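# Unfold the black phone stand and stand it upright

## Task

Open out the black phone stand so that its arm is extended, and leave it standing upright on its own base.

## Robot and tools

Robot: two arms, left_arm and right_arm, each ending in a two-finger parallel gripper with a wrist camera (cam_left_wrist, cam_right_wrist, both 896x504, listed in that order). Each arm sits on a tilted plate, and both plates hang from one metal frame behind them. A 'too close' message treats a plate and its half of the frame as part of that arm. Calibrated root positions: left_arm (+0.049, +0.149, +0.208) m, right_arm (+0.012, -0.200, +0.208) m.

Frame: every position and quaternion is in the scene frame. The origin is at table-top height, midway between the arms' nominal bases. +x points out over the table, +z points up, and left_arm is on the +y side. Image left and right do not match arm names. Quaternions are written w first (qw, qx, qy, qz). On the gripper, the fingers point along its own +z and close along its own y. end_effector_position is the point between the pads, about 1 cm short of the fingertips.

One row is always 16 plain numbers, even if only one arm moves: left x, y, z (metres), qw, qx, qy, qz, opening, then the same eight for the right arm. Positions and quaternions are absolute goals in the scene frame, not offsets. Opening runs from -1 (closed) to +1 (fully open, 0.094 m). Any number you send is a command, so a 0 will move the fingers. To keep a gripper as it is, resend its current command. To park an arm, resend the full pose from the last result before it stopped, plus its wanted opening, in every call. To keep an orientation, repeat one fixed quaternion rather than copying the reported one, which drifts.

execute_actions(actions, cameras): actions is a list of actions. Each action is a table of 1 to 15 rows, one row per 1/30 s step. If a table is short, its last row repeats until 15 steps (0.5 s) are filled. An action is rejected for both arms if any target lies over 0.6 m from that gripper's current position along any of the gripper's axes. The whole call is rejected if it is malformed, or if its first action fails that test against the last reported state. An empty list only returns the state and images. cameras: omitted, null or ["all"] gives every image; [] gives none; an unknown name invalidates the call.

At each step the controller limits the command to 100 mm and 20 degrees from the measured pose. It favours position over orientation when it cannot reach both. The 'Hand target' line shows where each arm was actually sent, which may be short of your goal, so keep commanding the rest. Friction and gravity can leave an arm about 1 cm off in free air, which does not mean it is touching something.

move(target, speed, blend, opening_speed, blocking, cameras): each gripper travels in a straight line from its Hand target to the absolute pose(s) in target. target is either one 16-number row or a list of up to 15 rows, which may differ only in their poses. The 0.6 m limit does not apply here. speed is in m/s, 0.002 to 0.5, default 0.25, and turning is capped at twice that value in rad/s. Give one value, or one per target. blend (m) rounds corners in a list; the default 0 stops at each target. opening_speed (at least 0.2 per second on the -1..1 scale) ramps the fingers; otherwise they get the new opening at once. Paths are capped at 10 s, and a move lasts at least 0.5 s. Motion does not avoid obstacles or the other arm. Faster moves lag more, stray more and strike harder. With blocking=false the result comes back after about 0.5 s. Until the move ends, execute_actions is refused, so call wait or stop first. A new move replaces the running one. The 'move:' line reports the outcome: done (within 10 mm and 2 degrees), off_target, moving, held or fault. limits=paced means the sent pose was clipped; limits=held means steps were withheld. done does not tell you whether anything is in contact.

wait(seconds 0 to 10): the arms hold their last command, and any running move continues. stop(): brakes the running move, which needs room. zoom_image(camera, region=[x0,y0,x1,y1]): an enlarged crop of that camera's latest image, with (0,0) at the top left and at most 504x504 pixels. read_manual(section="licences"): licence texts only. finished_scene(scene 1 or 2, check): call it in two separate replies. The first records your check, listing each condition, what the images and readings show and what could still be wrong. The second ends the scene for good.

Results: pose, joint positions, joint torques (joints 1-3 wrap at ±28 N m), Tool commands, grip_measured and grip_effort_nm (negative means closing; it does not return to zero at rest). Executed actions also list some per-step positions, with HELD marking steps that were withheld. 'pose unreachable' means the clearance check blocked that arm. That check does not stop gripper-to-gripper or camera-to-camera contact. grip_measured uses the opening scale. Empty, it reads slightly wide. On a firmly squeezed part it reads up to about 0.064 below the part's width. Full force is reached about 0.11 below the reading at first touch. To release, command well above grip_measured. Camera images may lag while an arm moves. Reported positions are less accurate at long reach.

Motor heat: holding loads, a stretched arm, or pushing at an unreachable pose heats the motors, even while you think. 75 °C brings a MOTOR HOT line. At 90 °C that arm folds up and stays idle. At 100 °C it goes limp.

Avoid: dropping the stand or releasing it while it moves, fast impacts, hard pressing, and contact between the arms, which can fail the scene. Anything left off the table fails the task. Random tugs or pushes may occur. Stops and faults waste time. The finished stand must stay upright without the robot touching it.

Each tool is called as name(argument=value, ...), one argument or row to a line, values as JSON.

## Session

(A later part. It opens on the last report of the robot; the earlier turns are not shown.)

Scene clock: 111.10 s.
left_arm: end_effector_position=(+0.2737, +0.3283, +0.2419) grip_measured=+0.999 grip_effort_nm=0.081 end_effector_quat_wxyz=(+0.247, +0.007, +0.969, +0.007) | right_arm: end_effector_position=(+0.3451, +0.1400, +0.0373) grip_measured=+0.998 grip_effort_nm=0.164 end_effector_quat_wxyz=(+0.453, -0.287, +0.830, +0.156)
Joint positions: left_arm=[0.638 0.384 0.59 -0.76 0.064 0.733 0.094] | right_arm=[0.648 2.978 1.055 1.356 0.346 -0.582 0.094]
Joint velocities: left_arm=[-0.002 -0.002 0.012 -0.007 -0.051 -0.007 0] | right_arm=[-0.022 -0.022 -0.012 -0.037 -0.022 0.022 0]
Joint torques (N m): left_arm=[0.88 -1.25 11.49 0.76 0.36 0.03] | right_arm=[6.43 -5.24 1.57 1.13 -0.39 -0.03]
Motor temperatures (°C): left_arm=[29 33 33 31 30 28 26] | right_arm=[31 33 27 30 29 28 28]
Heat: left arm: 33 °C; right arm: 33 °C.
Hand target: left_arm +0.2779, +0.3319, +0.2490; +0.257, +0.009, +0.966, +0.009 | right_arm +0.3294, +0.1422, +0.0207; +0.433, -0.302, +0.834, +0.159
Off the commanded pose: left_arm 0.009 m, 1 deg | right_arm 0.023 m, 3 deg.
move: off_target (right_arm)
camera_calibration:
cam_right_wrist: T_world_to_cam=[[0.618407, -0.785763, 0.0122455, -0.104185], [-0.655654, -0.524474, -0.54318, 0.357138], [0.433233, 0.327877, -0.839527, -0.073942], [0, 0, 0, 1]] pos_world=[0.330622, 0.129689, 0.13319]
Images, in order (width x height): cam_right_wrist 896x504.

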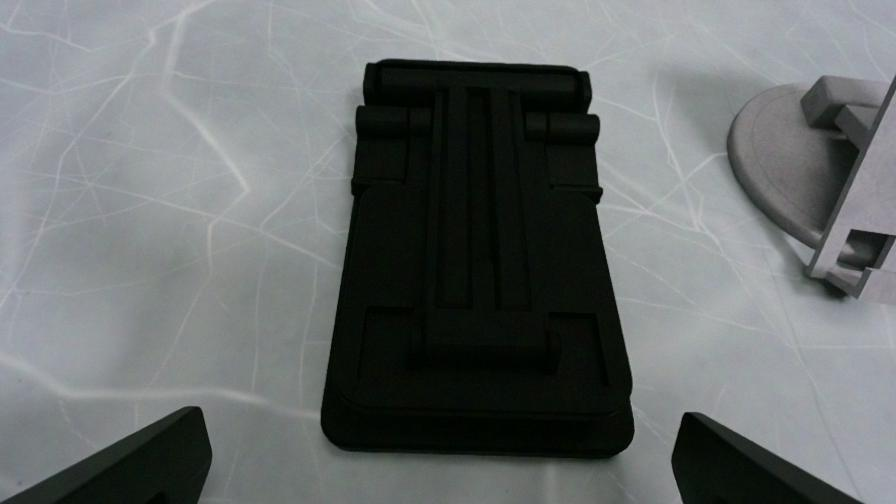

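move(
  target=[0.278,0.332,0.249,0.257,0.009,0.966,0.009,1,0.343,0.145,-0.003,0.434,-0.303,0.834,0.158,1],
  speed=0.04,
  cameras=["cam_right_wrist"],
)

Scene clock: 114.63 s.
left_arm: end_effector_position=(+0.2737, +0.3283, +0.2419) grip_measured=+0.999 grip_effort_nm=0.081 end_effector_quat_wxyz=(+0.247, +0.007, +0.969, +0.007) | right_arm: end_effector_position=(+0.3645, +0.1430, +0.0241) grip_measured=+0.998 grip_effort_nm=0.159 end_effector_quat_wxyz=(+0.465, -0.275, +0.826, +0.160)
Joint positions: left_arm=[0.638 0.384 0.59 -0.76 0.064 0.733 0.094] | right_arm=[0.595 3.024 1.142 1.355 0.294 -0.602 0.094]
Joint velocities: left_arm=[-0.012 -0.007 -0.002 0.051 -0.007 -0.037 0] | right_arm=[-0.012 -0.002 0.007 -0.037 -0.037 -0.037 0]
Joint torques (N m): left_arm=[0.9 -1.25 11.47 0.77 0.35 0.03] | right_arm=[6.04 -4.94 1.48 0.95 -0.4 -0.24]
Motor temperatures (°C): left_arm=[29 33 33 31 30 28 26] | right_arm=[31 33 27 30 29 28 28]
Heat: left arm: 33 °C; right arm: 33 °C.
Hand target: left_arm +0.2779, +0.3319, +0.2490; +0.257, +0.009, +0.966, +0.009 | right_arm +0.3424, +0.1432, -0.0013; +0.434, -0.303, +0.834, +0.158
Off the commanded pose: left_arm 0.009 m, 1 deg | right_arm 0.035 m, 5 deg.
move: off_target (right_arm)
camera_calibration:
cam_right_wrist: T_world_to_cam=[[0.60343, -0.797413, 0.00220458, -0.10627], [-0.65579, -0.497828, -0.567545, 0.361121], [0.453665, 0.341027, -0.82334, -0.104137], [0, 0, 0, 1]] pos_world=[0.348189, 0.130548, 0.119446]
Images, in order (width x height): cam_right_wrist 896x504.

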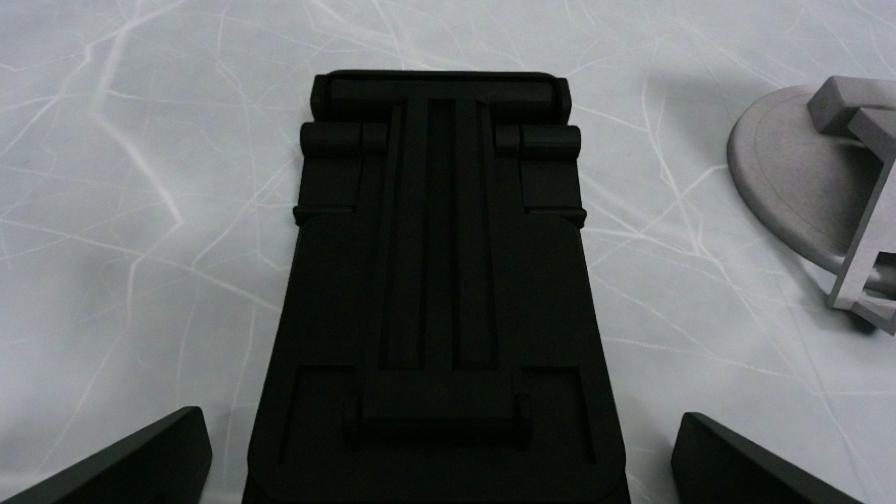

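move(
  target=[0.278,0.332,0.249,0.257,0.009,0.966,0.009,1,0.337,0.14,-0.014,0.434,-0.303,0.834,0.158,1],
  speed=0.03,
  cameras=["cam_right_wrist"],
)

Scene clock: 117.43 s.
left_arm: end_effector_position=(+0.2737, +0.3283, +0.2419) grip_measured=+0.999 grip_effort_nm=0.081 end_effector_quat_wxyz=(+0.247, +0.007, +0.969, +0.007) | right_arm: end_effector_position=(+0.3638, +0.1424, +0.0231) grip_measured=+0.998 grip_effort_nm=0.168 end_effector_quat_wxyz=(+0.479, -0.272, +0.817, +0.167)
Joint positions: left_arm=[0.638 0.384 0.59 -0.76 0.064 0.733 0.094] | right_arm=[0.58 3.05 1.144 1.41 0.256 -0.616 0.094]
Joint velocities: left_arm=[-0.002 -0.002 -0.007 -0.051 0.051 -0.007 0.001] | right_arm=[0.017 -0.017 0.002 0.007 -0.037 0.037 0]
Joint torques (N m): left_arm=[0.84 -1.2 11.56 0.76 0.37 0.06] | right_arm=[5.49 -4.46 0.81 0.77 -0.21 -0.23]
Motor temperatures (°C): left_arm=[29 33 34 31 30 28 26] | right_arm=[31 33 27 30 29 28 28]
Heat: left arm: 34 °C; right arm: 33 °C.
Hand target: left_arm +0.2779, +0.3319, +0.2490; +0.257, +0.009, +0.966, +0.009 | right_arm +0.3355, +0.1383, -0.0113; +0.434, -0.302, +0.834, +0.159
Off the commanded pose: left_arm 0.009 m, 1 deg | right_arm 0.046 m, 7 deg.
move: off_target (right_arm)
camera_calibration:
cam_right_wrist: T_world_to_cam=[[0.605487, -0.795854, -0.0015027, -0.107175], [-0.638909, -0.484955, -0.597171, 0.3524], [0.474532, 0.362539, -0.802112, -0.115614], [0, 0, 0, 1]] pos_world=[0.344907, 0.127517, 0.117547]
Images, in order (width x height): cam_right_wrist 896x504.

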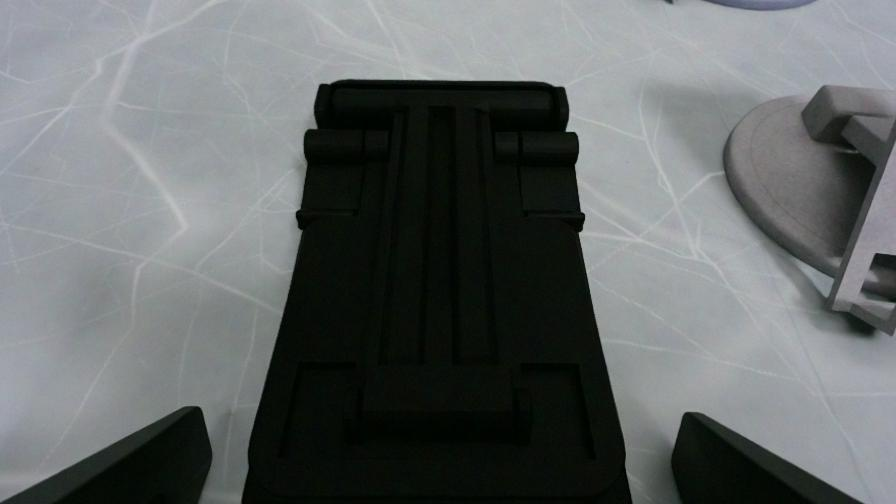

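move(
  target=[0.278,0.332,0.249,0.257,0.009,0.966,0.009,1,0.337,0.14,-0.008,0.434,-0.303,0.834,0.158,0.4],
  speed=0.03,
  opening_speed=0.3,
  cameras=["cam_right_wrist"],
)

Scene clock: 122.20 s.
left_arm: end_effector_position=(+0.2737, +0.3283, +0.2419) grip_measured=+0.999 grip_effort_nm=0.081 end_effector_quat_wxyz=(+0.247, +0.007, +0.969, +0.007) | right_arm: end_effector_position=(+0.3630, +0.1421, +0.0230) grip_measured=+0.489 grip_effort_nm=-0.974 end_effector_quat_wxyz=(+0.479, -0.273, +0.817, +0.167)
Joint positions: left_arm=[0.638 0.384 0.59 -0.76 0.064 0.733 0.094] | right_arm=[0.58 3.05 1.141 1.413 0.255 -0.616 0.07]
Joint velocities: left_arm=[-0.002 -0.022 0.002 0.022 -0.007 0.051 0] | right_arm=[-0.012 -0.007 -0.017 -0.081 -0.037 -0.066 0]
Joint torques (N m): left_arm=[0.88 -1.26 11.51 0.75 0.34 0.03] | right_arm=[6.32 -5.64 0.25 0.74 -0.11 -0.15]
Motor temperatures (°C): left_arm=[29 33 34 31 30 28 26] | right_arm=[31 33 27 30 29 28 28]
Heat: left arm: 34 °C; right arm: 33 °C.
Hand target: left_arm +0.2779, +0.3319, +0.2490; +0.257, +0.009, +0.966, +0.009 | right_arm +0.3360, +0.1389, -0.0061; +0.434, -0.303, +0.834, +0.158
Off the commanded pose: left_arm 0.009 m, 1 deg | right_arm 0.041 m, 7 deg.
move: off_target (right_arm)
camera_calibration:
cam_right_wrist: T_world_to_cam=[[0.606037, -0.795435, -0.00133927, -0.107242], [-0.638549, -0.485501, -0.597113, 0.351681], [0.474315, 0.362728, -0.802156, -0.115166], [0, 0, 0, 1]] pos_world=[0.344183, 0.127211, 0.117469]
Images, in order (width x height): cam_right_wrist 896x504.

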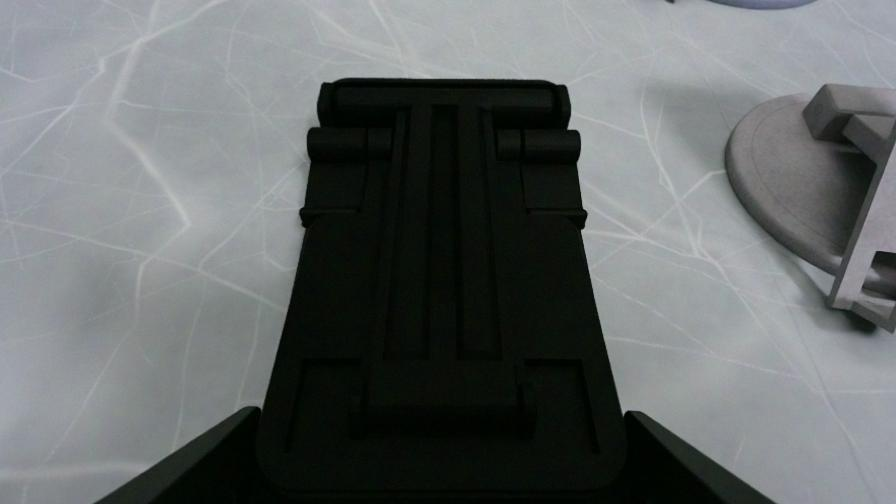

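move(
  target=[
    [0.278,0.332,0.249,0.257,0.009,0.966,0.009,1,0.335,0.118,0.008,0.415,-0.484,0.718,0.28,0.4],
    [0.278,0.332,0.249,0.257,0.009,0.966,0.009,1,0.33,0.093,0.008,0.354,-0.612,0.612,0.354,0.4],
  ],
  speed=0.04,
  cameras=["cam_right_wrist"],
)

Scene clock: 142.23 s.
left_arm: end_effector_position=(+0.2737, +0.3283, +0.2419) grip_measured=+0.999 grip_effort_nm=0.081 end_effector_quat_wxyz=(+0.247, +0.007, +0.969, +0.007) | right_arm: end_effector_position=(+0.3371, +0.1091, +0.0210) grip_measured=+0.488 grip_effort_nm=-0.984 end_effector_quat_wxyz=(-0.397, +0.572, -0.629, -0.345)
Joint positions: left_arm=[0.638 0.384 0.59 -0.76 0.064 0.733 0.094] | right_arm=[0.284 2.689 1.116 0.507 -0.416 -1.308 0.07]
Joint velocities: left_arm=[-0.002 0.022 -0.017 0.022 0.051 -0.037 0] | right_arm=[-0.002 -0.002 -0.002 -0.037 -0.022 -0.037 0.001]
Joint torques (N m): left_arm=[0.84 -1.22 11.45 0.78 0.36 0.03] | right_arm=[5.3 -8.62 0.58 -0.04 -0.14 -0.33]
Motor temperatures (°C): left_arm=[29 33 34 31 30 28 26] | right_arm=[31 35 27 29 29 28 29]
Heat: left arm: 34 °C; right arm: 35 °C.
Hand target: left_arm +0.2779, +0.3319, +0.2490; +0.257, +0.009, +0.966, +0.009 | right_arm +0.3310, +0.0967, +0.0078; +0.368, -0.584, +0.640, +0.337
Off the commanded pose: left_arm 0.009 m, 1 deg | right_arm 0.022 m, 7 deg.
move: off_target (right_arm; path cut at 10 s); path passed 1 of 2 targets
camera_calibration:
cam_right_wrist: T_world_to_cam=[[0.993741, -0.107449, 0.0305556, -0.324219], [-0.0641563, -0.772877, -0.631304, 0.156374], [0.0914486, 0.625392, -0.774933, 0.00738576], [0, 0, 0, 1]] pos_world=[0.331547, 0.081402, 0.11435]
Images, in order (width x height): cam_right_wrist 896x504.

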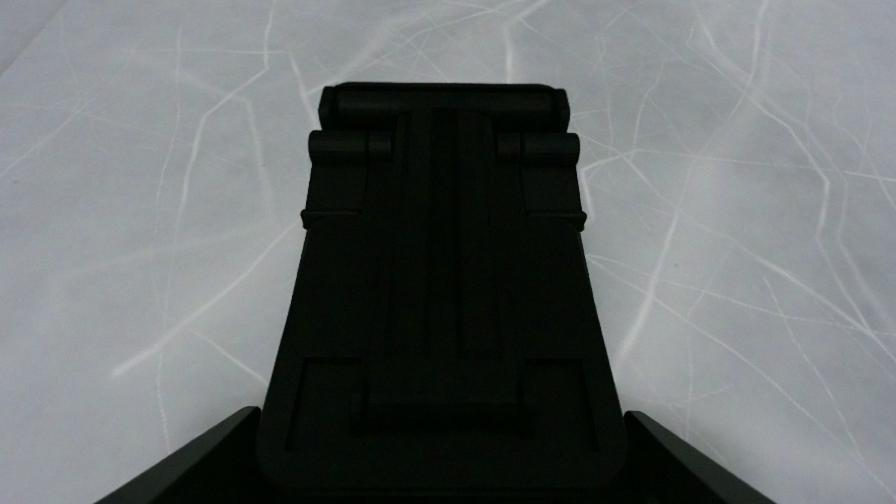

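move(
  target=[0.278,0.332,0.249,0.257,0.009,0.966,0.009,1,0.342,0.078,0.008,0.338,-0.638,0.585,0.369,0.4],
  speed=0.04,
  cameras=["cam_right_wrist"],
)

Scene clock: 146.63 s.
left_arm: end_effector_position=(+0.2737, +0.3283, +0.2419) grip_measured=+0.999 grip_effort_nm=0.081 end_effector_quat_wxyz=(+0.247, +0.007, +0.969, +0.007) | right_arm: end_effector_position=(+0.3360, +0.0939, +0.0200) grip_measured=+0.488 grip_effort_nm=-0.984 end_effector_quat_wxyz=(-0.360, +0.630, -0.569, -0.387)
Joint positions: left_arm=[0.638 0.384 0.59 -0.76 0.064 0.733 0.094] | right_arm=[0.233 2.656 1.264 0.104 -0.472 -1.529 0.07]
Joint velocities: left_arm=[-0.007 0.012 0.012 0.051 -0.022 0.037 -0.001] | right_arm=[-0.007 0.002 -0.007 0.051 0.022 -0.066 0]
Joint torques (N m): left_arm=[0.84 -1.28 11.48 0.76 0.36 0.05] | right_arm=[5.07 -9.65 1.1 -0.19 0.02 -0.12]
Motor temperatures (°C): left_arm=[29 33 35 31 30 28 26] | right_arm=[31 36 27 29 29 28 30]
Heat: left arm: 35 °C; right arm: 36 °C.
Hand target: left_arm +0.2779, +0.3319, +0.2490; +0.257, +0.009, +0.966, +0.009 | right_arm +0.3414, +0.0775, +0.0081; -0.338, +0.637, -0.587, -0.368
Off the commanded pose: left_arm 0.009 m, 1 deg | right_arm 0.021 m, 4 deg.
move: off_target (right_arm)
camera_calibration:
cam_right_wrist: T_world_to_cam=[[0.995386, 0.0927345, 0.0246377, -0.343947], [0.0871951, -0.767053, -0.635631, 0.0926288], [-0.0400466, 0.634847, -0.771599, 0.0594548], [0, 0, 0, 1]] pos_world=[0.336664, 0.0652023, 0.113227]
Images, in order (width x height): cam_right_wrist 896x504.

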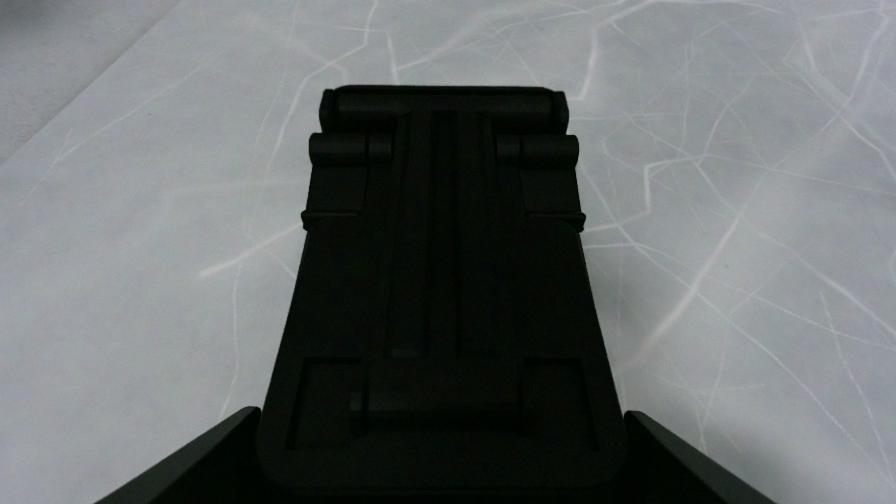

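move(
  target=[0.278,0.332,0.249,0.257,0.009,0.966,0.009,1,0.355,0.078,0.008,-0.375,0.579,-0.643,-0.337,0.4],
  speed=0.04,
  cameras=["cam_right_wrist"],
)

Scene clock: 151.13 s.
left_arm: end_effector_position=(+0.2737, +0.3283, +0.2419) grip_measured=+0.999 grip_effort_nm=0.085 end_effector_quat_wxyz=(+0.247, +0.007, +0.969, +0.007) | right_arm: end_effector_position=(+0.3389, +0.0921, +0.0207) grip_measured=+0.488 grip_effort_nm=-0.984 end_effector_quat_wxyz=(-0.385, +0.585, -0.611, -0.370)
Joint positions: left_arm=[0.638 0.384 0.59 -0.76 0.064 0.733 0.094] | right_arm=[0.23 2.648 1.152 0.337 -0.473 -1.401 0.07]
Joint velocities: left_arm=[0.007 0.012 -0.017 0.022 0.037 0.066 0] | right_arm=[-0.022 0.007 -0.007 -0.022 -0.007 -0.022 -0.001]
Joint torques (N m): left_arm=[0.95 -1.16 11.44 0.79 0.34 0.06] | right_arm=[5.33 -8.83 0.77 0.62 0.1 0.22]
Motor temperatures (°C): left_arm=[29 33 35 31 30 28 26] | right_arm=[31 37 27 29 29 28 30]
Heat: left arm: 35 °C; right arm: 37 °C.
Hand target: left_arm +0.2779, +0.3319, +0.2490; +0.257, +0.009, +0.966, +0.009 | right_arm +0.3542, +0.0771, +0.0086; -0.375, +0.578, -0.641, -0.338
Off the commanded pose: left_arm 0.009 m, 1 deg | right_arm 0.025 m, 5 deg.
move: off_target (right_arm)
camera_calibration:
cam_right_wrist: T_world_to_cam=[[0.999065, -0.0423279, 0.00883133, -0.335129], [-0.0266456, -0.763535, -0.645217, 0.12986], [0.0340537, 0.644378, -0.763949, 0.0350576], [0, 0, 0, 1]] pos_world=[0.337082, 0.062377, 0.11353]
Images, in order (width x height): cam_right_wrist 896x504.

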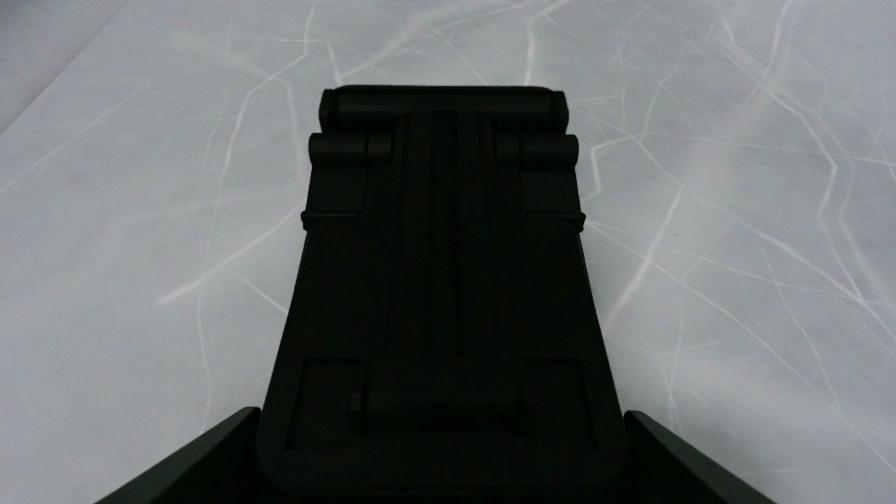

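move(
  target=[0.278,0.332,0.249,0.257,0.009,0.966,0.009,1,0.339,0.092,0.018,-0.385,0.585,-0.611,-0.37,0.75],
  speed=0.04,
  opening_speed=0.3,
  cameras=[],
)

move(
  target=[0.278,0.332,0.249,0.257,0.009,0.966,0.009,1,0.333,0.08,0.0,-0.391,0.589,-0.589,-0.391,0.75],
  speed=0.04,
  cameras=["cam_right_wrist"],
)

Scene clock: 171.87 s.
left_arm: end_effector_position=(+0.2737, +0.3283, +0.2419) grip_measured=+0.999 grip_effort_nm=0.081 end_effector_quat_wxyz=(+0.247, +0.007, +0.969, +0.007) | right_arm: end_effector_position=(+0.3398, +0.0923, +0.0213) grip_measured=+0.748 grip_effort_nm=0.164 end_effector_quat_wxyz=(-0.387, +0.584, -0.610, -0.370)
Joint positions: left_arm=[0.638 0.384 0.59 -0.76 0.064 0.733 0.094] | right_arm=[0.23 2.648 1.152 0.341 -0.476 -1.4 0.082]
Joint velocities: left_arm=[-0.012 0.002 -0.002 -0.095 -0.007 -0.051 -0.001] | right_arm=[0.012 -0.002 0.012 -0.007 -0.007 0.066 0]
Joint torques (N m): left_arm=[0.85 -1.16 11.45 0.76 0.37 0.06] | right_arm=[6.69 -7.34 1.2 0.35 -0.64 -0.09]
Motor temperatures (°C): left_arm=[28 33 35 32 30 28 26] | right_arm=[31 39 27 29 29 28 30]
Heat: left arm: 35 °C; right arm: 39 °C.
Hand target: left_arm +0.2779, +0.3319, +0.2490; +0.257, +0.009, +0.966, +0.009 | right_arm +0.3391, +0.0920, +0.0180; -0.385, +0.585, -0.611, -0.370
Off the commanded pose: left_arm 0.009 m, 1 deg | right_arm 0.003 m, 0 deg.
move: done
No camera images: "cameras" was empty.

Scene clock: 173.13 s.
left_arm: end_effector_position=(+0.2737, +0.3283, +0.2419) grip_measured=+0.999 grip_effort_nm=0.081 end_effector_quat_wxyz=(+0.247, +0.007, +0.969, +0.007) | right_arm: end_effector_position=(+0.3509, +0.0795, +0.0206) grip_measured=+0.748 grip_effort_nm=0.164 end_effector_quat_wxyz=(-0.415, +0.579, -0.586, -0.386)
Joint positions: left_arm=[0.638 0.384 0.59 -0.76 0.064 0.733 0.094] | right_arm=[0.165 2.648 1.196 0.271 -0.577 -1.495 0.082]
Joint velocities: left_arm=[-0.012 0.002 -0.022 -0.051 -0.007 0.007 0.001] | right_arm=[-0.002 0.002 -0.012 0.022 -0.022 -0.007 0]
Joint torques (N m): left_arm=[0.87 -1.24 11.52 0.76 0.34 0.03] | right_arm=[5.82 -4.51 1.32 0.11 -0.39 -0.3]
Motor temperatures (°C): left_arm=[28 33 35 32 30 28 26] | right_arm=[31 39 27 29 29 28 30]
Heat: left arm: 35 °C; right arm: 39 °C.
Hand target: left_arm +0.2779, +0.3319, +0.2490; +0.257, +0.009, +0.966, +0.009 | right_arm +0.3325, +0.0790, +0.0011; -0.391, +0.589, -0.589, -0.390
Off the commanded pose: left_arm 0.009 m, 1 deg | right_arm 0.027 m, 3 deg.
move: off_target (right_arm)
camera_calibration:
cam_right_wrist: T_world_to_cam=[[0.998738, -0.0318577, 0.0388194, -0.348973], [0.00466976, -0.710749, -0.70343, 0.106478], [0.0500005, 0.702724, -0.709704, 0.0313355], [0, 0, 0, 1]] pos_world=[0.346469, 0.0425418, 0.110686]
Images, in order (width x height): cam_right_wrist 896x504.

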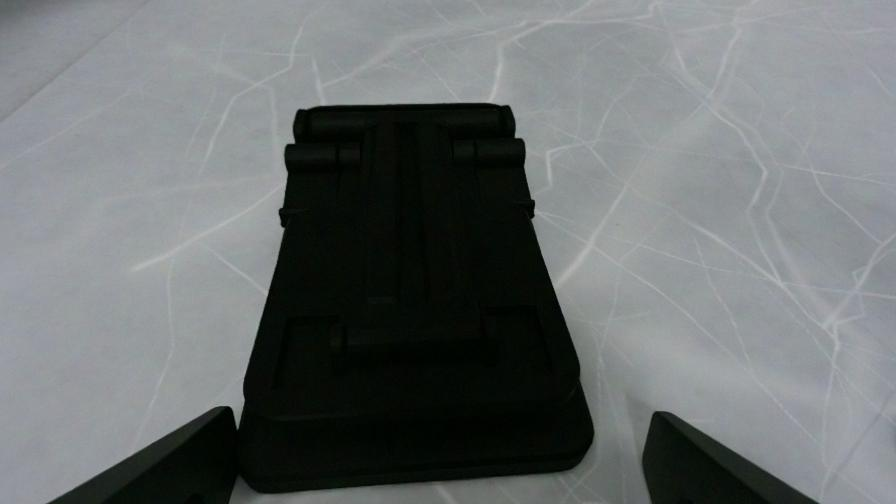

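move(
  target=[0.278,0.332,0.249,0.257,0.009,0.966,0.009,1,0.323,0.083,-0.015,-0.391,0.589,-0.589,-0.391,0.75],
  speed=0.04,
  cameras=["cam_right_wrist"],
)

Scene clock: 176.10 s.
left_arm: end_effector_position=(+0.2737, +0.3283, +0.2419) grip_measured=+0.999 grip_effort_nm=0.081 end_effector_quat_wxyz=(+0.247, +0.007, +0.969, +0.007) | right_arm: end_effector_position=(+0.3424, +0.0859, +0.0223) grip_measured=+0.748 grip_effort_nm=0.159 end_effector_quat_wxyz=(-0.424, +0.571, -0.573, -0.408)
Joint positions: left_arm=[0.638 0.384 0.59 -0.76 0.064 0.733 0.094] | right_arm=[0.162 2.676 1.205 0.271 -0.633 -1.502 0.082]
Joint velocities: left_arm=[0.022 -0.007 0.022 0.022 -0.037 0.037 0] | right_arm=[-0.007 0.007 -0.002 0.007 0.037 0.022 -0.001]
Joint torques (N m): left_arm=[0.9 -1.24 11.48 0.75 0.34 0.06] | right_arm=[4.82 -3.21 0.53 0.36 0.12 -0.51]
Motor temperatures (°C): left_arm=[28 33 35 32 30 28 26] | right_arm=[31 38 27 29 29 28 30]
Heat: left arm: 35 °C; right arm: 38 °C.
Hand target: left_arm +0.2779, +0.3319, +0.2490; +0.257, +0.009, +0.966, +0.009 | right_arm +0.3216, +0.0817, -0.0118; -0.391, +0.589, -0.588, -0.392
Off the commanded pose: left_arm 0.009 m, 1 deg | right_arm 0.042 m, 5 deg.
move: off_target (right_arm)
camera_calibration:
cam_right_wrist: T_world_to_cam=[[0.999517, -0.0173146, 0.0258117, -0.341601], [0.00748999, -0.671807, -0.740689, 0.108814], [0.0301652, 0.740524, -0.671353, 0.0311386], [0, 0, 0, 1]] pos_world=[0.339681, 0.0441283, 0.110319]
Images, in order (width x height): cam_right_wrist 896x504.

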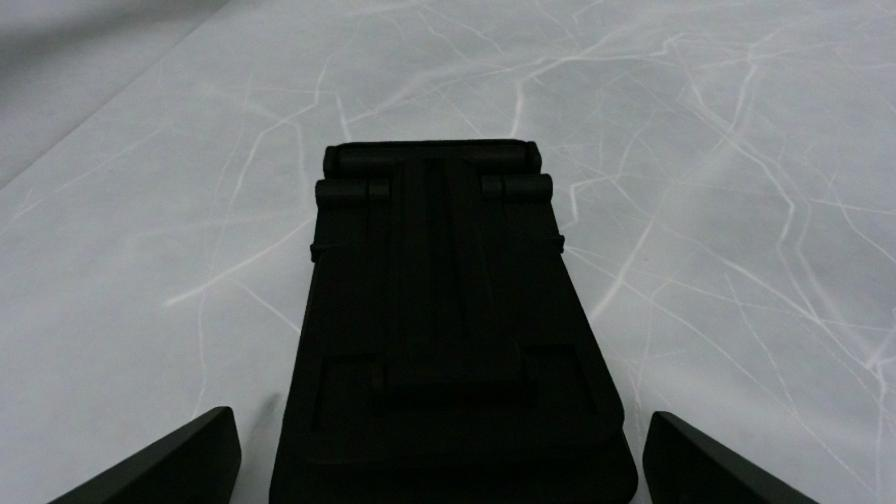

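move(
  target=[
    [0.278,0.332,0.249,0.257,0.009,0.966,0.009,1,0.32,0.083,0.02,-0.35,0.614,-0.614,-0.35,0.75],
    [0.278,0.332,0.249,0.257,0.009,0.966,0.009,1,0.325,0.088,-0.004,-0.35,0.614,-0.614,-0.35,0.75],
  ],
  speed=0.04,
  cameras=["cam_right_wrist"],
)

Scene clock: 183.27 s.
left_arm: end_effector_position=(+0.2737, +0.3283, +0.2419) grip_measured=+0.999 grip_effort_nm=0.081 end_effector_quat_wxyz=(+0.247, +0.007, +0.969, +0.007) | right_arm: end_effector_position=(+0.3391, +0.0915, +0.0210) grip_measured=+0.748 grip_effort_nm=0.164 end_effector_quat_wxyz=(-0.381, +0.605, -0.602, -0.356)
Joint positions: left_arm=[0.638 0.384 0.59 -0.76 0.064 0.733 0.094] | right_arm=[0.241 2.636 1.154 0.314 -0.441 -1.437 0.082]
Joint velocities: left_arm=[0.012 0.002 -0.012 0.022 0.007 0.007 -0.002] | right_arm=[0.007 -0.002 -0.007 0.022 -0.051 -0.081 0.001]
Joint torques (N m): left_arm=[0.91 -1.24 11.56 0.76 0.37 0.05] | right_arm=[5.64 -4.27 1.29 0.32 -0.15 -0.14]
Motor temperatures (°C): left_arm=[28 33 35 32 30 28 26] | right_arm=[31 37 27 29 29 28 29]
Heat: left arm: 35 °C; right arm: 37 °C.
Hand target: left_arm +0.2779, +0.3319, +0.2490; +0.257, +0.009, +0.966, +0.009 | right_arm +0.3242, +0.0881, -0.0024; -0.351, +0.614, -0.614, -0.351
Off the commanded pose: left_arm 0.009 m, 1 deg | right_arm 0.029 m, 4 deg.
move: off_target (right_arm)
camera_calibration:
cam_right_wrist: T_world_to_cam=[[0.998965, -0.015716, 0.0426861, -0.338473], [0.014252, -0.783026, -0.621825, 0.117056], [0.043197, 0.62179, -0.781992, 0.0349855], [0, 0, 0, 1]] pos_world=[0.334943, 0.0645845, 0.114595]
Images, in order (width x height): cam_right_wrist 896x504.

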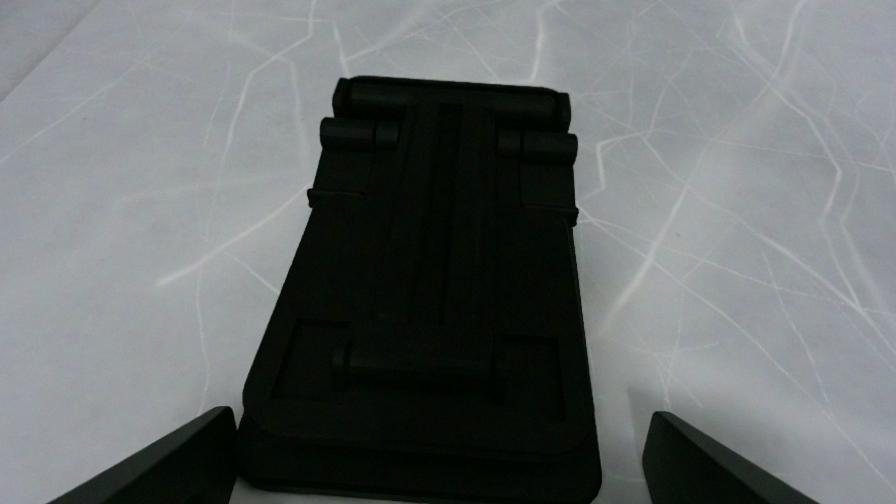

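move(
  target=[0.278,0.332,0.249,0.257,0.009,0.966,0.009,1,0.32,0.088,-0.004,-0.35,0.614,-0.614,-0.35,0.36],
  speed=0.04,
  opening_speed=0.3,
  cameras=["cam_right_wrist"],
)

Scene clock: 187.53 s.
left_arm: end_effector_position=(+0.2737, +0.3283, +0.2419) grip_measured=+0.999 grip_effort_nm=0.076 end_effector_quat_wxyz=(+0.247, +0.007, +0.969, +0.007) | right_arm: end_effector_position=(+0.3360, +0.0914, +0.0207) grip_measured=+0.470 grip_effort_nm=-0.974 end_effector_quat_wxyz=(-0.378, +0.605, -0.602, -0.358)
Joint positions: left_arm=[0.638 0.384 0.59 -0.76 0.064 0.733 0.094] | right_arm=[0.241 2.636 1.148 0.312 -0.442 -1.437 0.069]
Joint velocities: left_arm=[-0.007 -0.012 -0.012 0.051 0.022 0.007 -0.001] | right_arm=[-0.017 0.017 -0.002 0.037 -0.11 -0.022 0]
Joint torques (N m): left_arm=[0.91 -1.22 11.47 0.78 0.34 0.06] | right_arm=[5.71 -4.4 0.51 0.48 -0.11 -0.18]
Motor temperatures (°C): left_arm=[28 33 35 32 30 28 26] | right_arm=[31 36 27 29 29 28 29]
Heat: left arm: 35 °C; right arm: 36 °C.
Hand target: left_arm +0.2779, +0.3319, +0.2490; +0.257, +0.009, +0.966, +0.009 | right_arm +0.3194, +0.0875, -0.0025; -0.350, +0.614, -0.614, -0.351
Off the commanded pose: left_arm 0.009 m, 1 deg | right_arm 0.030 m, 4 deg.
move: off_target (right_arm)
camera_calibration:
cam_right_wrist: T_world_to_cam=[[0.999268, -0.0110357, 0.0366214, -0.335769], [0.0141373, -0.783096, -0.62174, 0.116865], [0.0355394, 0.621802, -0.782367, 0.0375871], [0, 0, 0, 1]] pos_world=[0.332535, 0.0644396, 0.114363]
Images, in order (width x height): cam_right_wrist 896x504.

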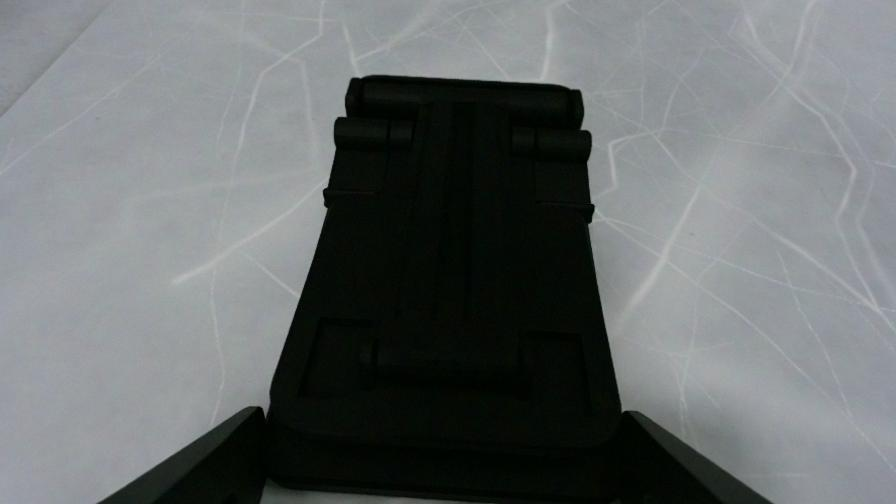

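move(
  target=[
    [0.3,0.27,0.25,-0.123,-0.696,0.696,-0.123,1,0.32,0.088,-0.004,-0.35,0.614,-0.614,-0.35,0.36],
    [0.335,0.15,0.13,-0.123,-0.696,0.696,-0.123,1,0.32,0.088,-0.004,-0.35,0.614,-0.614,-0.35,0.36],
  ],
  speed=0.12,
)

Scene clock: 200.00 s.
left_arm: end_effector_position=(+0.3432, +0.1525, +0.1300) grip_measured=+0.999 grip_effort_nm=0.081 end_effector_quat_wxyz=(+0.118, +0.700, -0.691, +0.138) | right_arm: end_effector_position=(+0.3356, +0.0913, +0.0207) grip_measured=+0.469 grip_effort_nm=-0.979 end_effector_quat_wxyz=(-0.378, +0.605, -0.602, -0.358)
Joint positions: left_arm=[-0.041 1.443 0.731 -0.487 -0.22 -1.549 0.094] | right_arm=[0.241 2.636 1.147 0.314 -0.442 -1.437 0.069]
Joint velocities: left_arm=[-0.017 -0.017 0.017 -0.037 0.007 0.022 0] | right_arm=[-0.007 0.007 0.007 0.037 -0.022 -0.051 0]
Joint torques (N m): left_arm=[-4.79 -4.18 4.79 -0.01 0.1 -0.12] | right_arm=[5.7 -4.52 0.47 0.42 -0.1 -0.18]
Motor temperatures (°C): left_arm=[28 33 34 31 30 28 26] | right_arm=[31 35 27 29 29 28 30]
Heat: left arm: 34 °C; right arm: 35 °C.
Hand target: left_arm +0.3385, +0.1469, +0.1276; +0.121, +0.694, -0.697, +0.132 | right_arm +0.3194, +0.0874, -0.0025; -0.350, +0.614, -0.614, -0.351
Off the commanded pose: left_arm 0.009 m, 2 deg | right_arm 0.029 m, 4 deg.
move: off_target (right_arm)
camera_calibration:
cam_left_wrist: T_world_to_cam=[[0.999492, 0.0315834, 0.00429446, -0.349887], [0.0188323, -0.693851, 0.719872, 0.0472961], [0.0257157, -0.719426, -0.694093, 0.277363], [0, 0, 0, 1]] pos_world=[0.341686, 0.243409, 0.159971]
cam_right_wrist: T_world_to_cam=[[0.999255, -0.0112655, 0.0369225, -0.33536], [0.0141463, -0.783069, -0.621773, 0.116816], [0.0359174, 0.621832, -0.782326, 0.0374732], [0, 0, 0, 1]] pos_world=[0.332111, 0.0643949, 0.114332]

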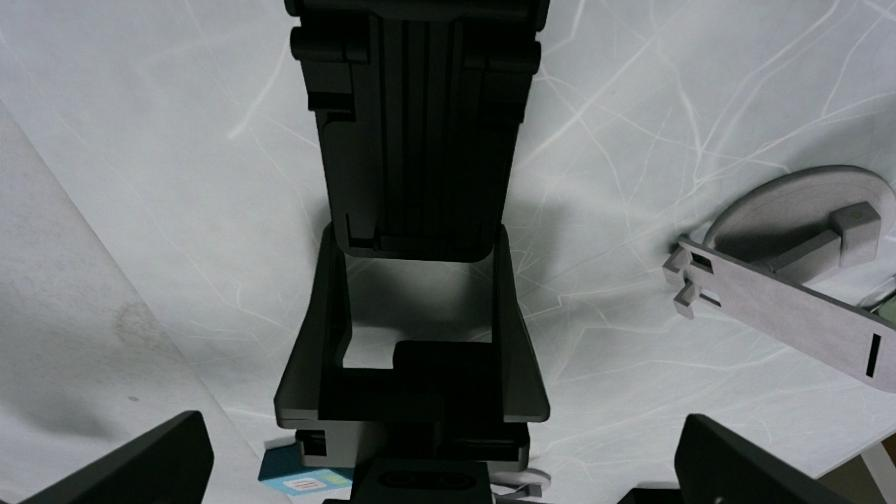

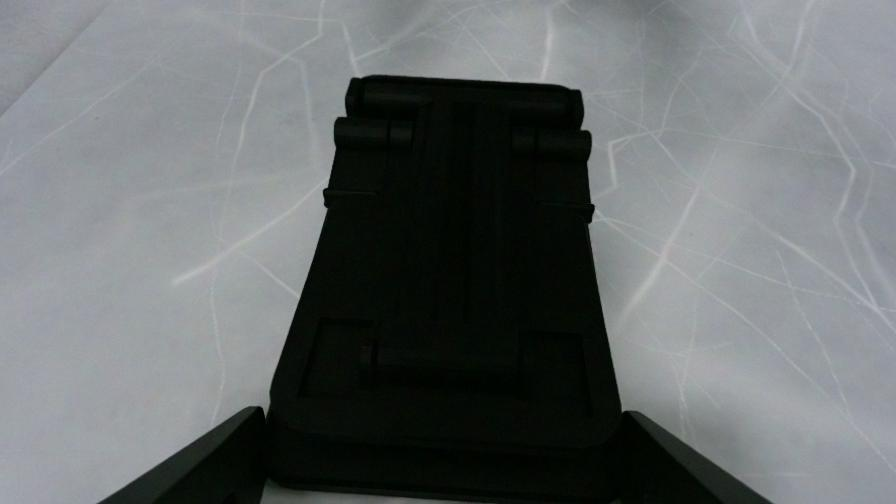

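move(
  target=[
    [0.33,0.14,0.07,-0.123,-0.696,0.696,-0.123,1,0.32,0.088,-0.004,-0.35,0.614,-0.614,-0.35,0.36],
    [0.328,0.127,0.036,-0.123,-0.696,0.696,-0.123,1,0.32,0.088,-0.004,-0.35,0.614,-0.614,-0.35,0.36],
  ],
  speed=[0.08,0.04],
)

Scene clock: 205.80 s.
left_arm: end_effector_position=(+0.3362, +0.1299, +0.0407) grip_measured=+0.999 grip_effort_nm=0.076 end_effector_quat_wxyz=(+0.112, +0.699, -0.695, +0.128) | right_arm: end_effector_position=(+0.3356, +0.0913, +0.0207) grip_measured=+0.469 grip_effort_nm=-0.989 end_effector_quat_wxyz=(-0.378, +0.605, -0.602, -0.358)
Joint positions: left_arm=[0.06 1.786 0.658 -0.056 -0.207 -1.449 0.094] | right_arm=[0.241 2.636 1.147 0.314 -0.442 -1.437 0.069]
Joint velocities: left_arm=[-0.002 0.012 -0.002 -0.037 -0.022 0.037 0] | right_arm=[0.017 -0.007 -0.012 -0.037 0.007 0.095 0]
Joint torques (N m): left_arm=[-3.22 -4.92 2.39 -0.13 0.31 0.08] | right_arm=[5.78 -4.6 0.54 0.44 -0.11 -0.16]
Motor temperatures (°C): left_arm=[29 33 33 31 30 28 26] | right_arm=[31 35 27 29 29 28 30]
Heat: left arm: 33 °C; right arm: 35 °C.
Hand target: left_arm +0.3277, +0.1272, +0.0354; +0.123, +0.696, -0.697, +0.122 | right_arm +0.3194, +0.0874, -0.0025; -0.350, +0.614, -0.614, -0.351
Off the commanded pose: left_arm 0.010 m, 1 deg | right_arm 0.029 m, 4 deg.
move: off_target (right_arm)
camera_calibration:
cam_left_wrist: T_world_to_cam=[[0.999703, 0.0243725, -0.000512062, -0.34071], [0.0176967, -0.71111, 0.702858, 0.0993504], [0.0167663, -0.702658, -0.71133, 0.200772], [0, 0, 0, 1]] pos_world=[0.335484, 0.220027, 0.0728113]
cam_right_wrist: T_world_to_cam=[[0.999255, -0.0112655, 0.0369225, -0.33536], [0.0141463, -0.783069, -0.621773, 0.116816], [0.0359174, 0.621832, -0.782326, 0.0374732], [0, 0, 0, 1]] pos_world=[0.332111, 0.0643949, 0.114332]

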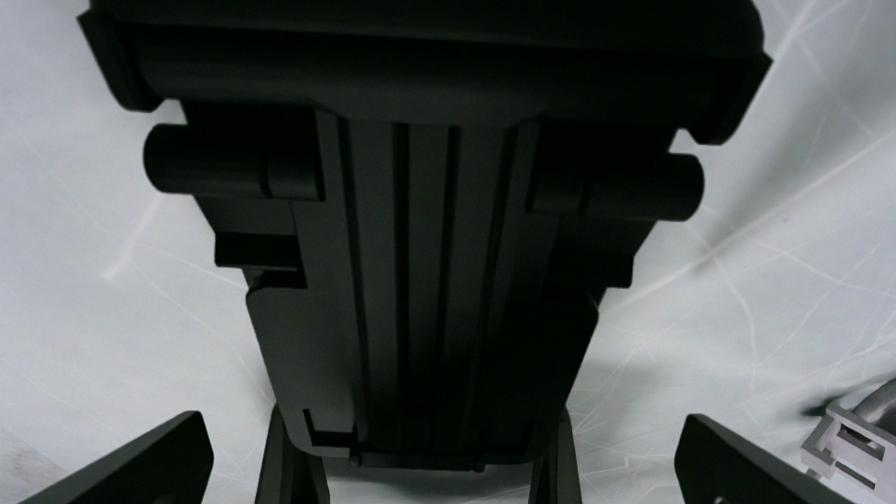

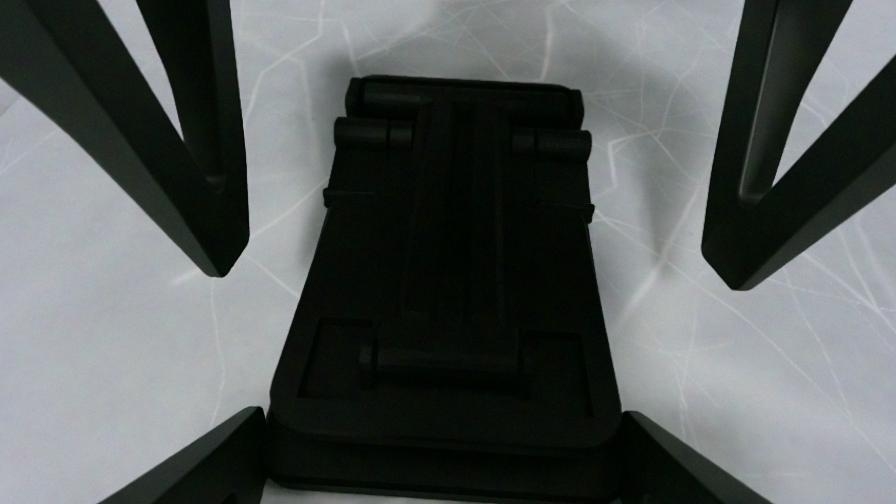

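move(
  target=[0.323,0.124,0.022,-0.123,-0.696,0.696,-0.123,1,0.32,0.088,-0.004,-0.35,0.614,-0.614,-0.35,0.36],
  speed=0.03,
)

Scene clock: 212.40 s.
left_arm: end_effector_position=(+0.3316, +0.1268, +0.0273) grip_measured=+0.999 grip_effort_nm=0.081 end_effector_quat_wxyz=(+0.112, +0.699, -0.694, +0.128) | right_arm: end_effector_position=(+0.3356, +0.0913, +0.0207) grip_measured=+0.469 grip_effort_nm=-0.984 end_effector_quat_wxyz=(-0.378, +0.605, -0.602, -0.358)
Joint positions: left_arm=[0.08 1.84 0.643 0.017 -0.199 -1.431 0.094] | right_arm=[0.241 2.636 1.147 0.314 -0.442 -1.437 0.069]
Joint velocities: left_arm=[-0.007 -0.007 -0.017 -0.037 0.066 0.037 0.001] | right_arm=[-0.012 -0.012 0.007 -0.037 0.037 -0.037 0]
Joint torques (N m): left_arm=[-3.14 -4.94 1.91 -0.09 0.3 0.06] | right_arm=[5.65 -4.55 0.55 0.46 -0.13 -0.17]
Motor temperatures (°C): left_arm=[29 33 32 31 30 28 26] | right_arm=[32 35 27 29 29 28 30]
Heat: left arm: 33 °C; right arm: 35 °C.
Hand target: left_arm +0.3229, +0.1241, +0.0222; +0.123, +0.696, -0.696, +0.123 | right_arm +0.3194, +0.0874, -0.0025; -0.350, +0.614, -0.614, -0.351
Off the commanded pose: left_arm 0.011 m, 2 deg | right_arm 0.029 m, 4 deg.
move: off_target (left_arm, right_arm)
camera_calibration:
cam_left_wrist: T_world_to_cam=[[0.999679, 0.0253036, 0.000961997, -0.33624], [0.0173078, -0.710531, 0.703453, 0.106714], [0.0184834, -0.70321, -0.710741, 0.188693], [0, 0, 0, 1]] pos_world=[0.330798, 0.217022, 0.0593669]
cam_right_wrist: T_world_to_cam=[[0.999255, -0.0112655, 0.0369225, -0.33536], [0.0141463, -0.783069, -0.621773, 0.116816], [0.0359174, 0.621832, -0.782326, 0.0374732], [0, 0, 0, 1]] pos_world=[0.332111, 0.0643949, 0.114332]

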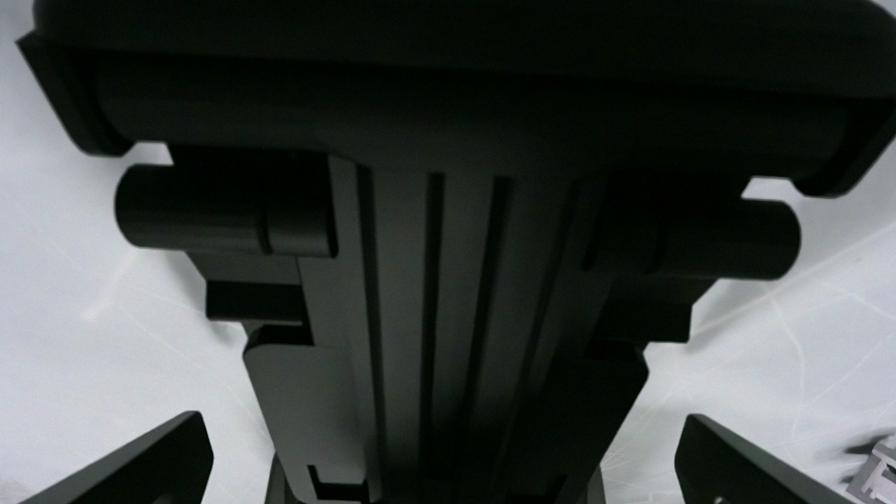

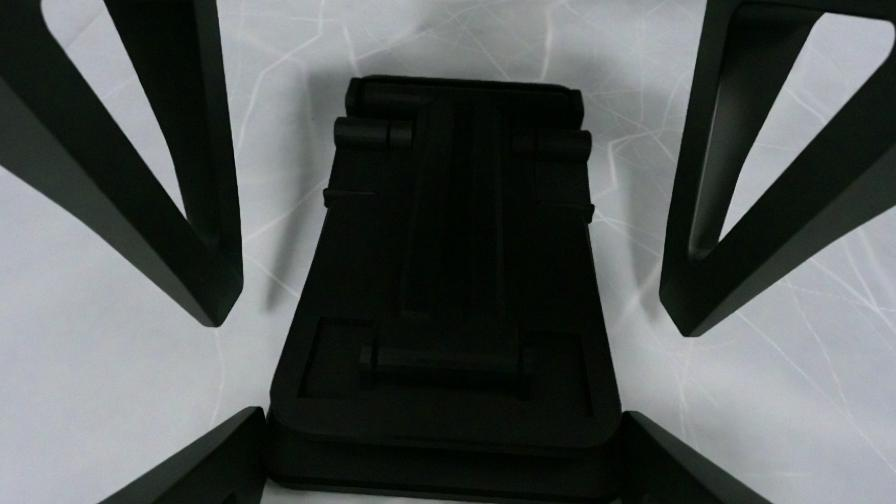

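move(
  target=[0.323,0.124,0.022,-0.123,-0.696,0.696,-0.123,0.36,0.32,0.088,-0.004,-0.35,0.614,-0.614,-0.35,0.36],
  speed=0.03,
  opening_speed=0.25,
)

Scene clock: 216.80 s.
left_arm: end_effector_position=(+0.3314, +0.1267, +0.0273) grip_measured=+0.362 grip_effort_nm=-0.115 end_effector_quat_wxyz=(+0.112, +0.699, -0.695, +0.128) | right_arm: end_effector_position=(+0.3356, +0.0913, +0.0207) grip_measured=+0.469 grip_effort_nm=-0.979 end_effector_quat_wxyz=(-0.378, +0.605, -0.602, -0.358)
Joint positions: left_arm=[0.08 1.84 0.643 0.016 -0.199 -1.43 0.064] | right_arm=[0.241 2.636 1.147 0.314 -0.442 -1.437 0.069]
Joint velocities: left_arm=[0.002 -0.002 0.012 -0.095 0.007 0.037 -0.001] | right_arm=[-0.007 0.002 -0.007 -0.037 -0.066 -0.022 0]
Joint torques (N m): left_arm=[-3.08 -4.86 1.88 -0.08 0.29 0.03] | right_arm=[5.78 -4.62 0.54 0.43 -0.14 -0.17]
Motor temperatures (°C): left_arm=[29 34 32 31 30 28 26] | right_arm=[32 34 27 29 29 28 31]
Heat: left arm: 34 °C; right arm: 34 °C.
Hand target: left_arm +0.3229, +0.1241, +0.0222; +0.123, +0.696, -0.696, +0.123 | right_arm +0.3194, +0.0874, -0.0025; -0.350, +0.614, -0.614, -0.351
Off the commanded pose: left_arm 0.010 m, 1 deg | right_arm 0.029 m, 4 deg.
move: off_target (right_arm)
camera_calibration:
cam_left_wrist: T_world_to_cam=[[0.99972, 0.0236477, 0.00041722, -0.335759], [0.0165057, -0.710205, 0.703802, 0.106839], [0.0169396, -0.703598, -0.710397, 0.189198], [0, 0, 0, 1]] pos_world=[0.330696, 0.216937, 0.0593518]
cam_right_wrist: T_world_to_cam=[[0.999255, -0.0112655, 0.0369225, -0.33536], [0.0141463, -0.783069, -0.621773, 0.116816], [0.0359174, 0.621832, -0.782326, 0.0374732], [0, 0, 0, 1]] pos_world=[0.332111, 0.0643949, 0.114332]

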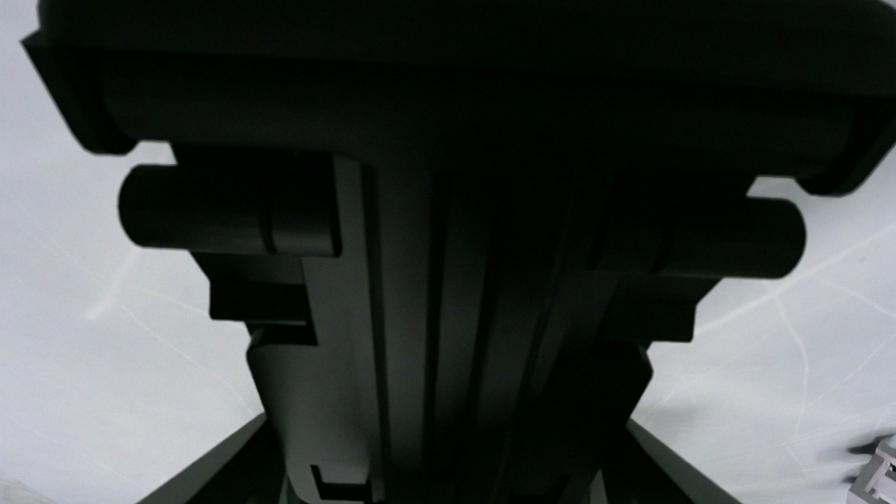

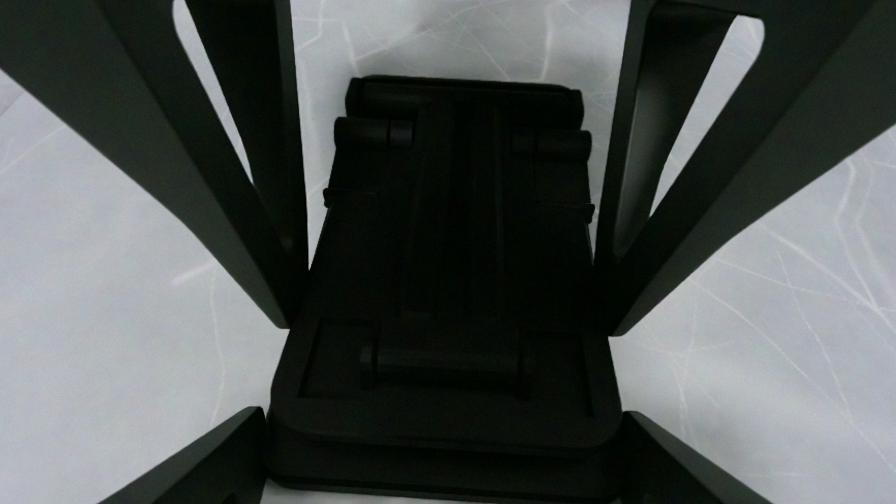

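move(
  target=[0.323,0.124,0.022,-0.123,-0.696,0.696,-0.123,0.2,0.32,0.088,-0.004,-0.35,0.614,-0.614,-0.35,0.36],
  speed=0.03,
  opening_speed=0.2,
)

Scene clock: 219.90 s.
left_arm: end_effector_position=(+0.3314, +0.1267, +0.0273) grip_measured=+0.301 grip_effort_nm=-1.013 end_effector_quat_wxyz=(+0.112, +0.698, -0.695, +0.128) | right_arm: end_effector_position=(+0.3356, +0.0913, +0.0207) grip_measured=+0.469 grip_effort_nm=-0.984 end_effector_quat_wxyz=(-0.378, +0.605, -0.602, -0.358)
Joint positions: left_arm=[0.08 1.84 0.643 0.016 -0.199 -1.429 0.061] | right_arm=[0.241 2.636 1.147 0.314 -0.442 -1.437 0.069]
Joint velocities: left_arm=[0.002 -0.027 0.002 0.022 0.022 -0.007 0.001] | right_arm=[-0.012 -0.017 -0.007 0.007 -0.007 -0.022 -0.002]
Joint torques (N m): left_arm=[-3.23 -4.92 1.89 -0.08 0.3 0.05] | right_arm=[5.83 -4.56 0.49 0.45 -0.1 -0.18]
Motor temperatures (°C): left_arm=[29 34 31 31 30 28 26] | right_arm=[32 34 27 29 29 28 31]
Heat: left arm: 34 °C; right arm: 34 °C.
Hand target: left_arm +0.3229, +0.1241, +0.0222; +0.123, +0.696, -0.696, +0.123 | right_arm +0.3194, +0.0874, -0.0025; -0.350, +0.614, -0.614, -0.351
Off the commanded pose: left_arm 0.010 m, 1 deg | right_arm 0.029 m, 4 deg.
move: off_target (right_arm)
camera_calibration:
cam_left_wrist: T_world_to_cam=[[0.999729, 0.0232885, 0.000545113, -0.335719], [0.0161606, -0.710217, 0.703797, 0.106955], [0.0167775, -0.703597, -0.710401, 0.189251], [0, 0, 0, 1]] pos_world=[0.330725, 0.216937, 0.0593525]
cam_right_wrist: T_world_to_cam=[[0.999255, -0.0112655, 0.0369225, -0.33536], [0.0141463, -0.783069, -0.621773, 0.116816], [0.0359174, 0.621832, -0.782326, 0.0374732], [0, 0, 0, 1]] pos_world=[0.332111, 0.0643949, 0.114332]

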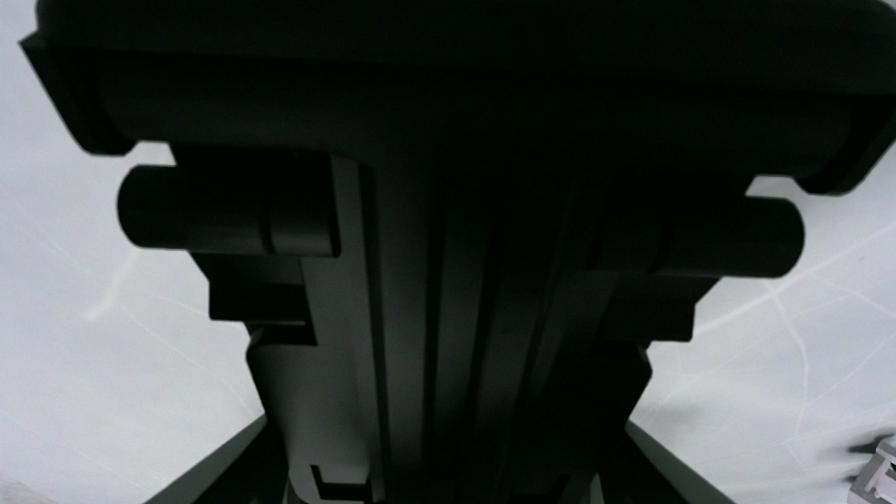

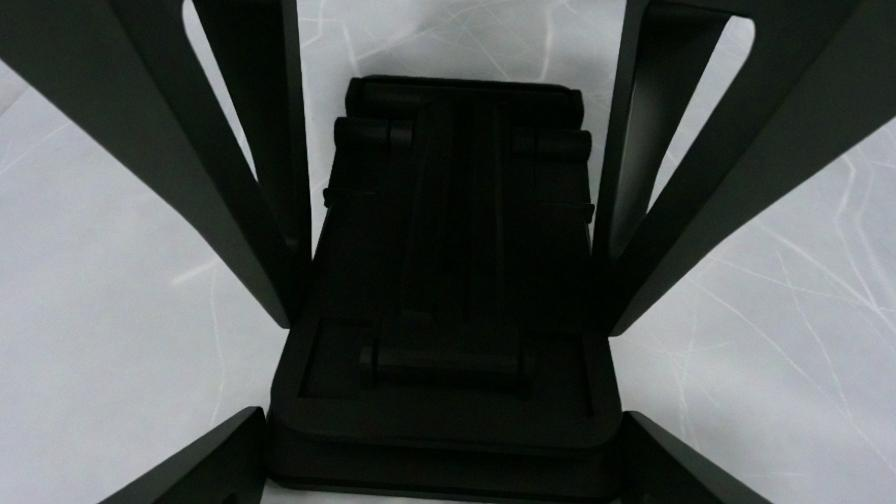

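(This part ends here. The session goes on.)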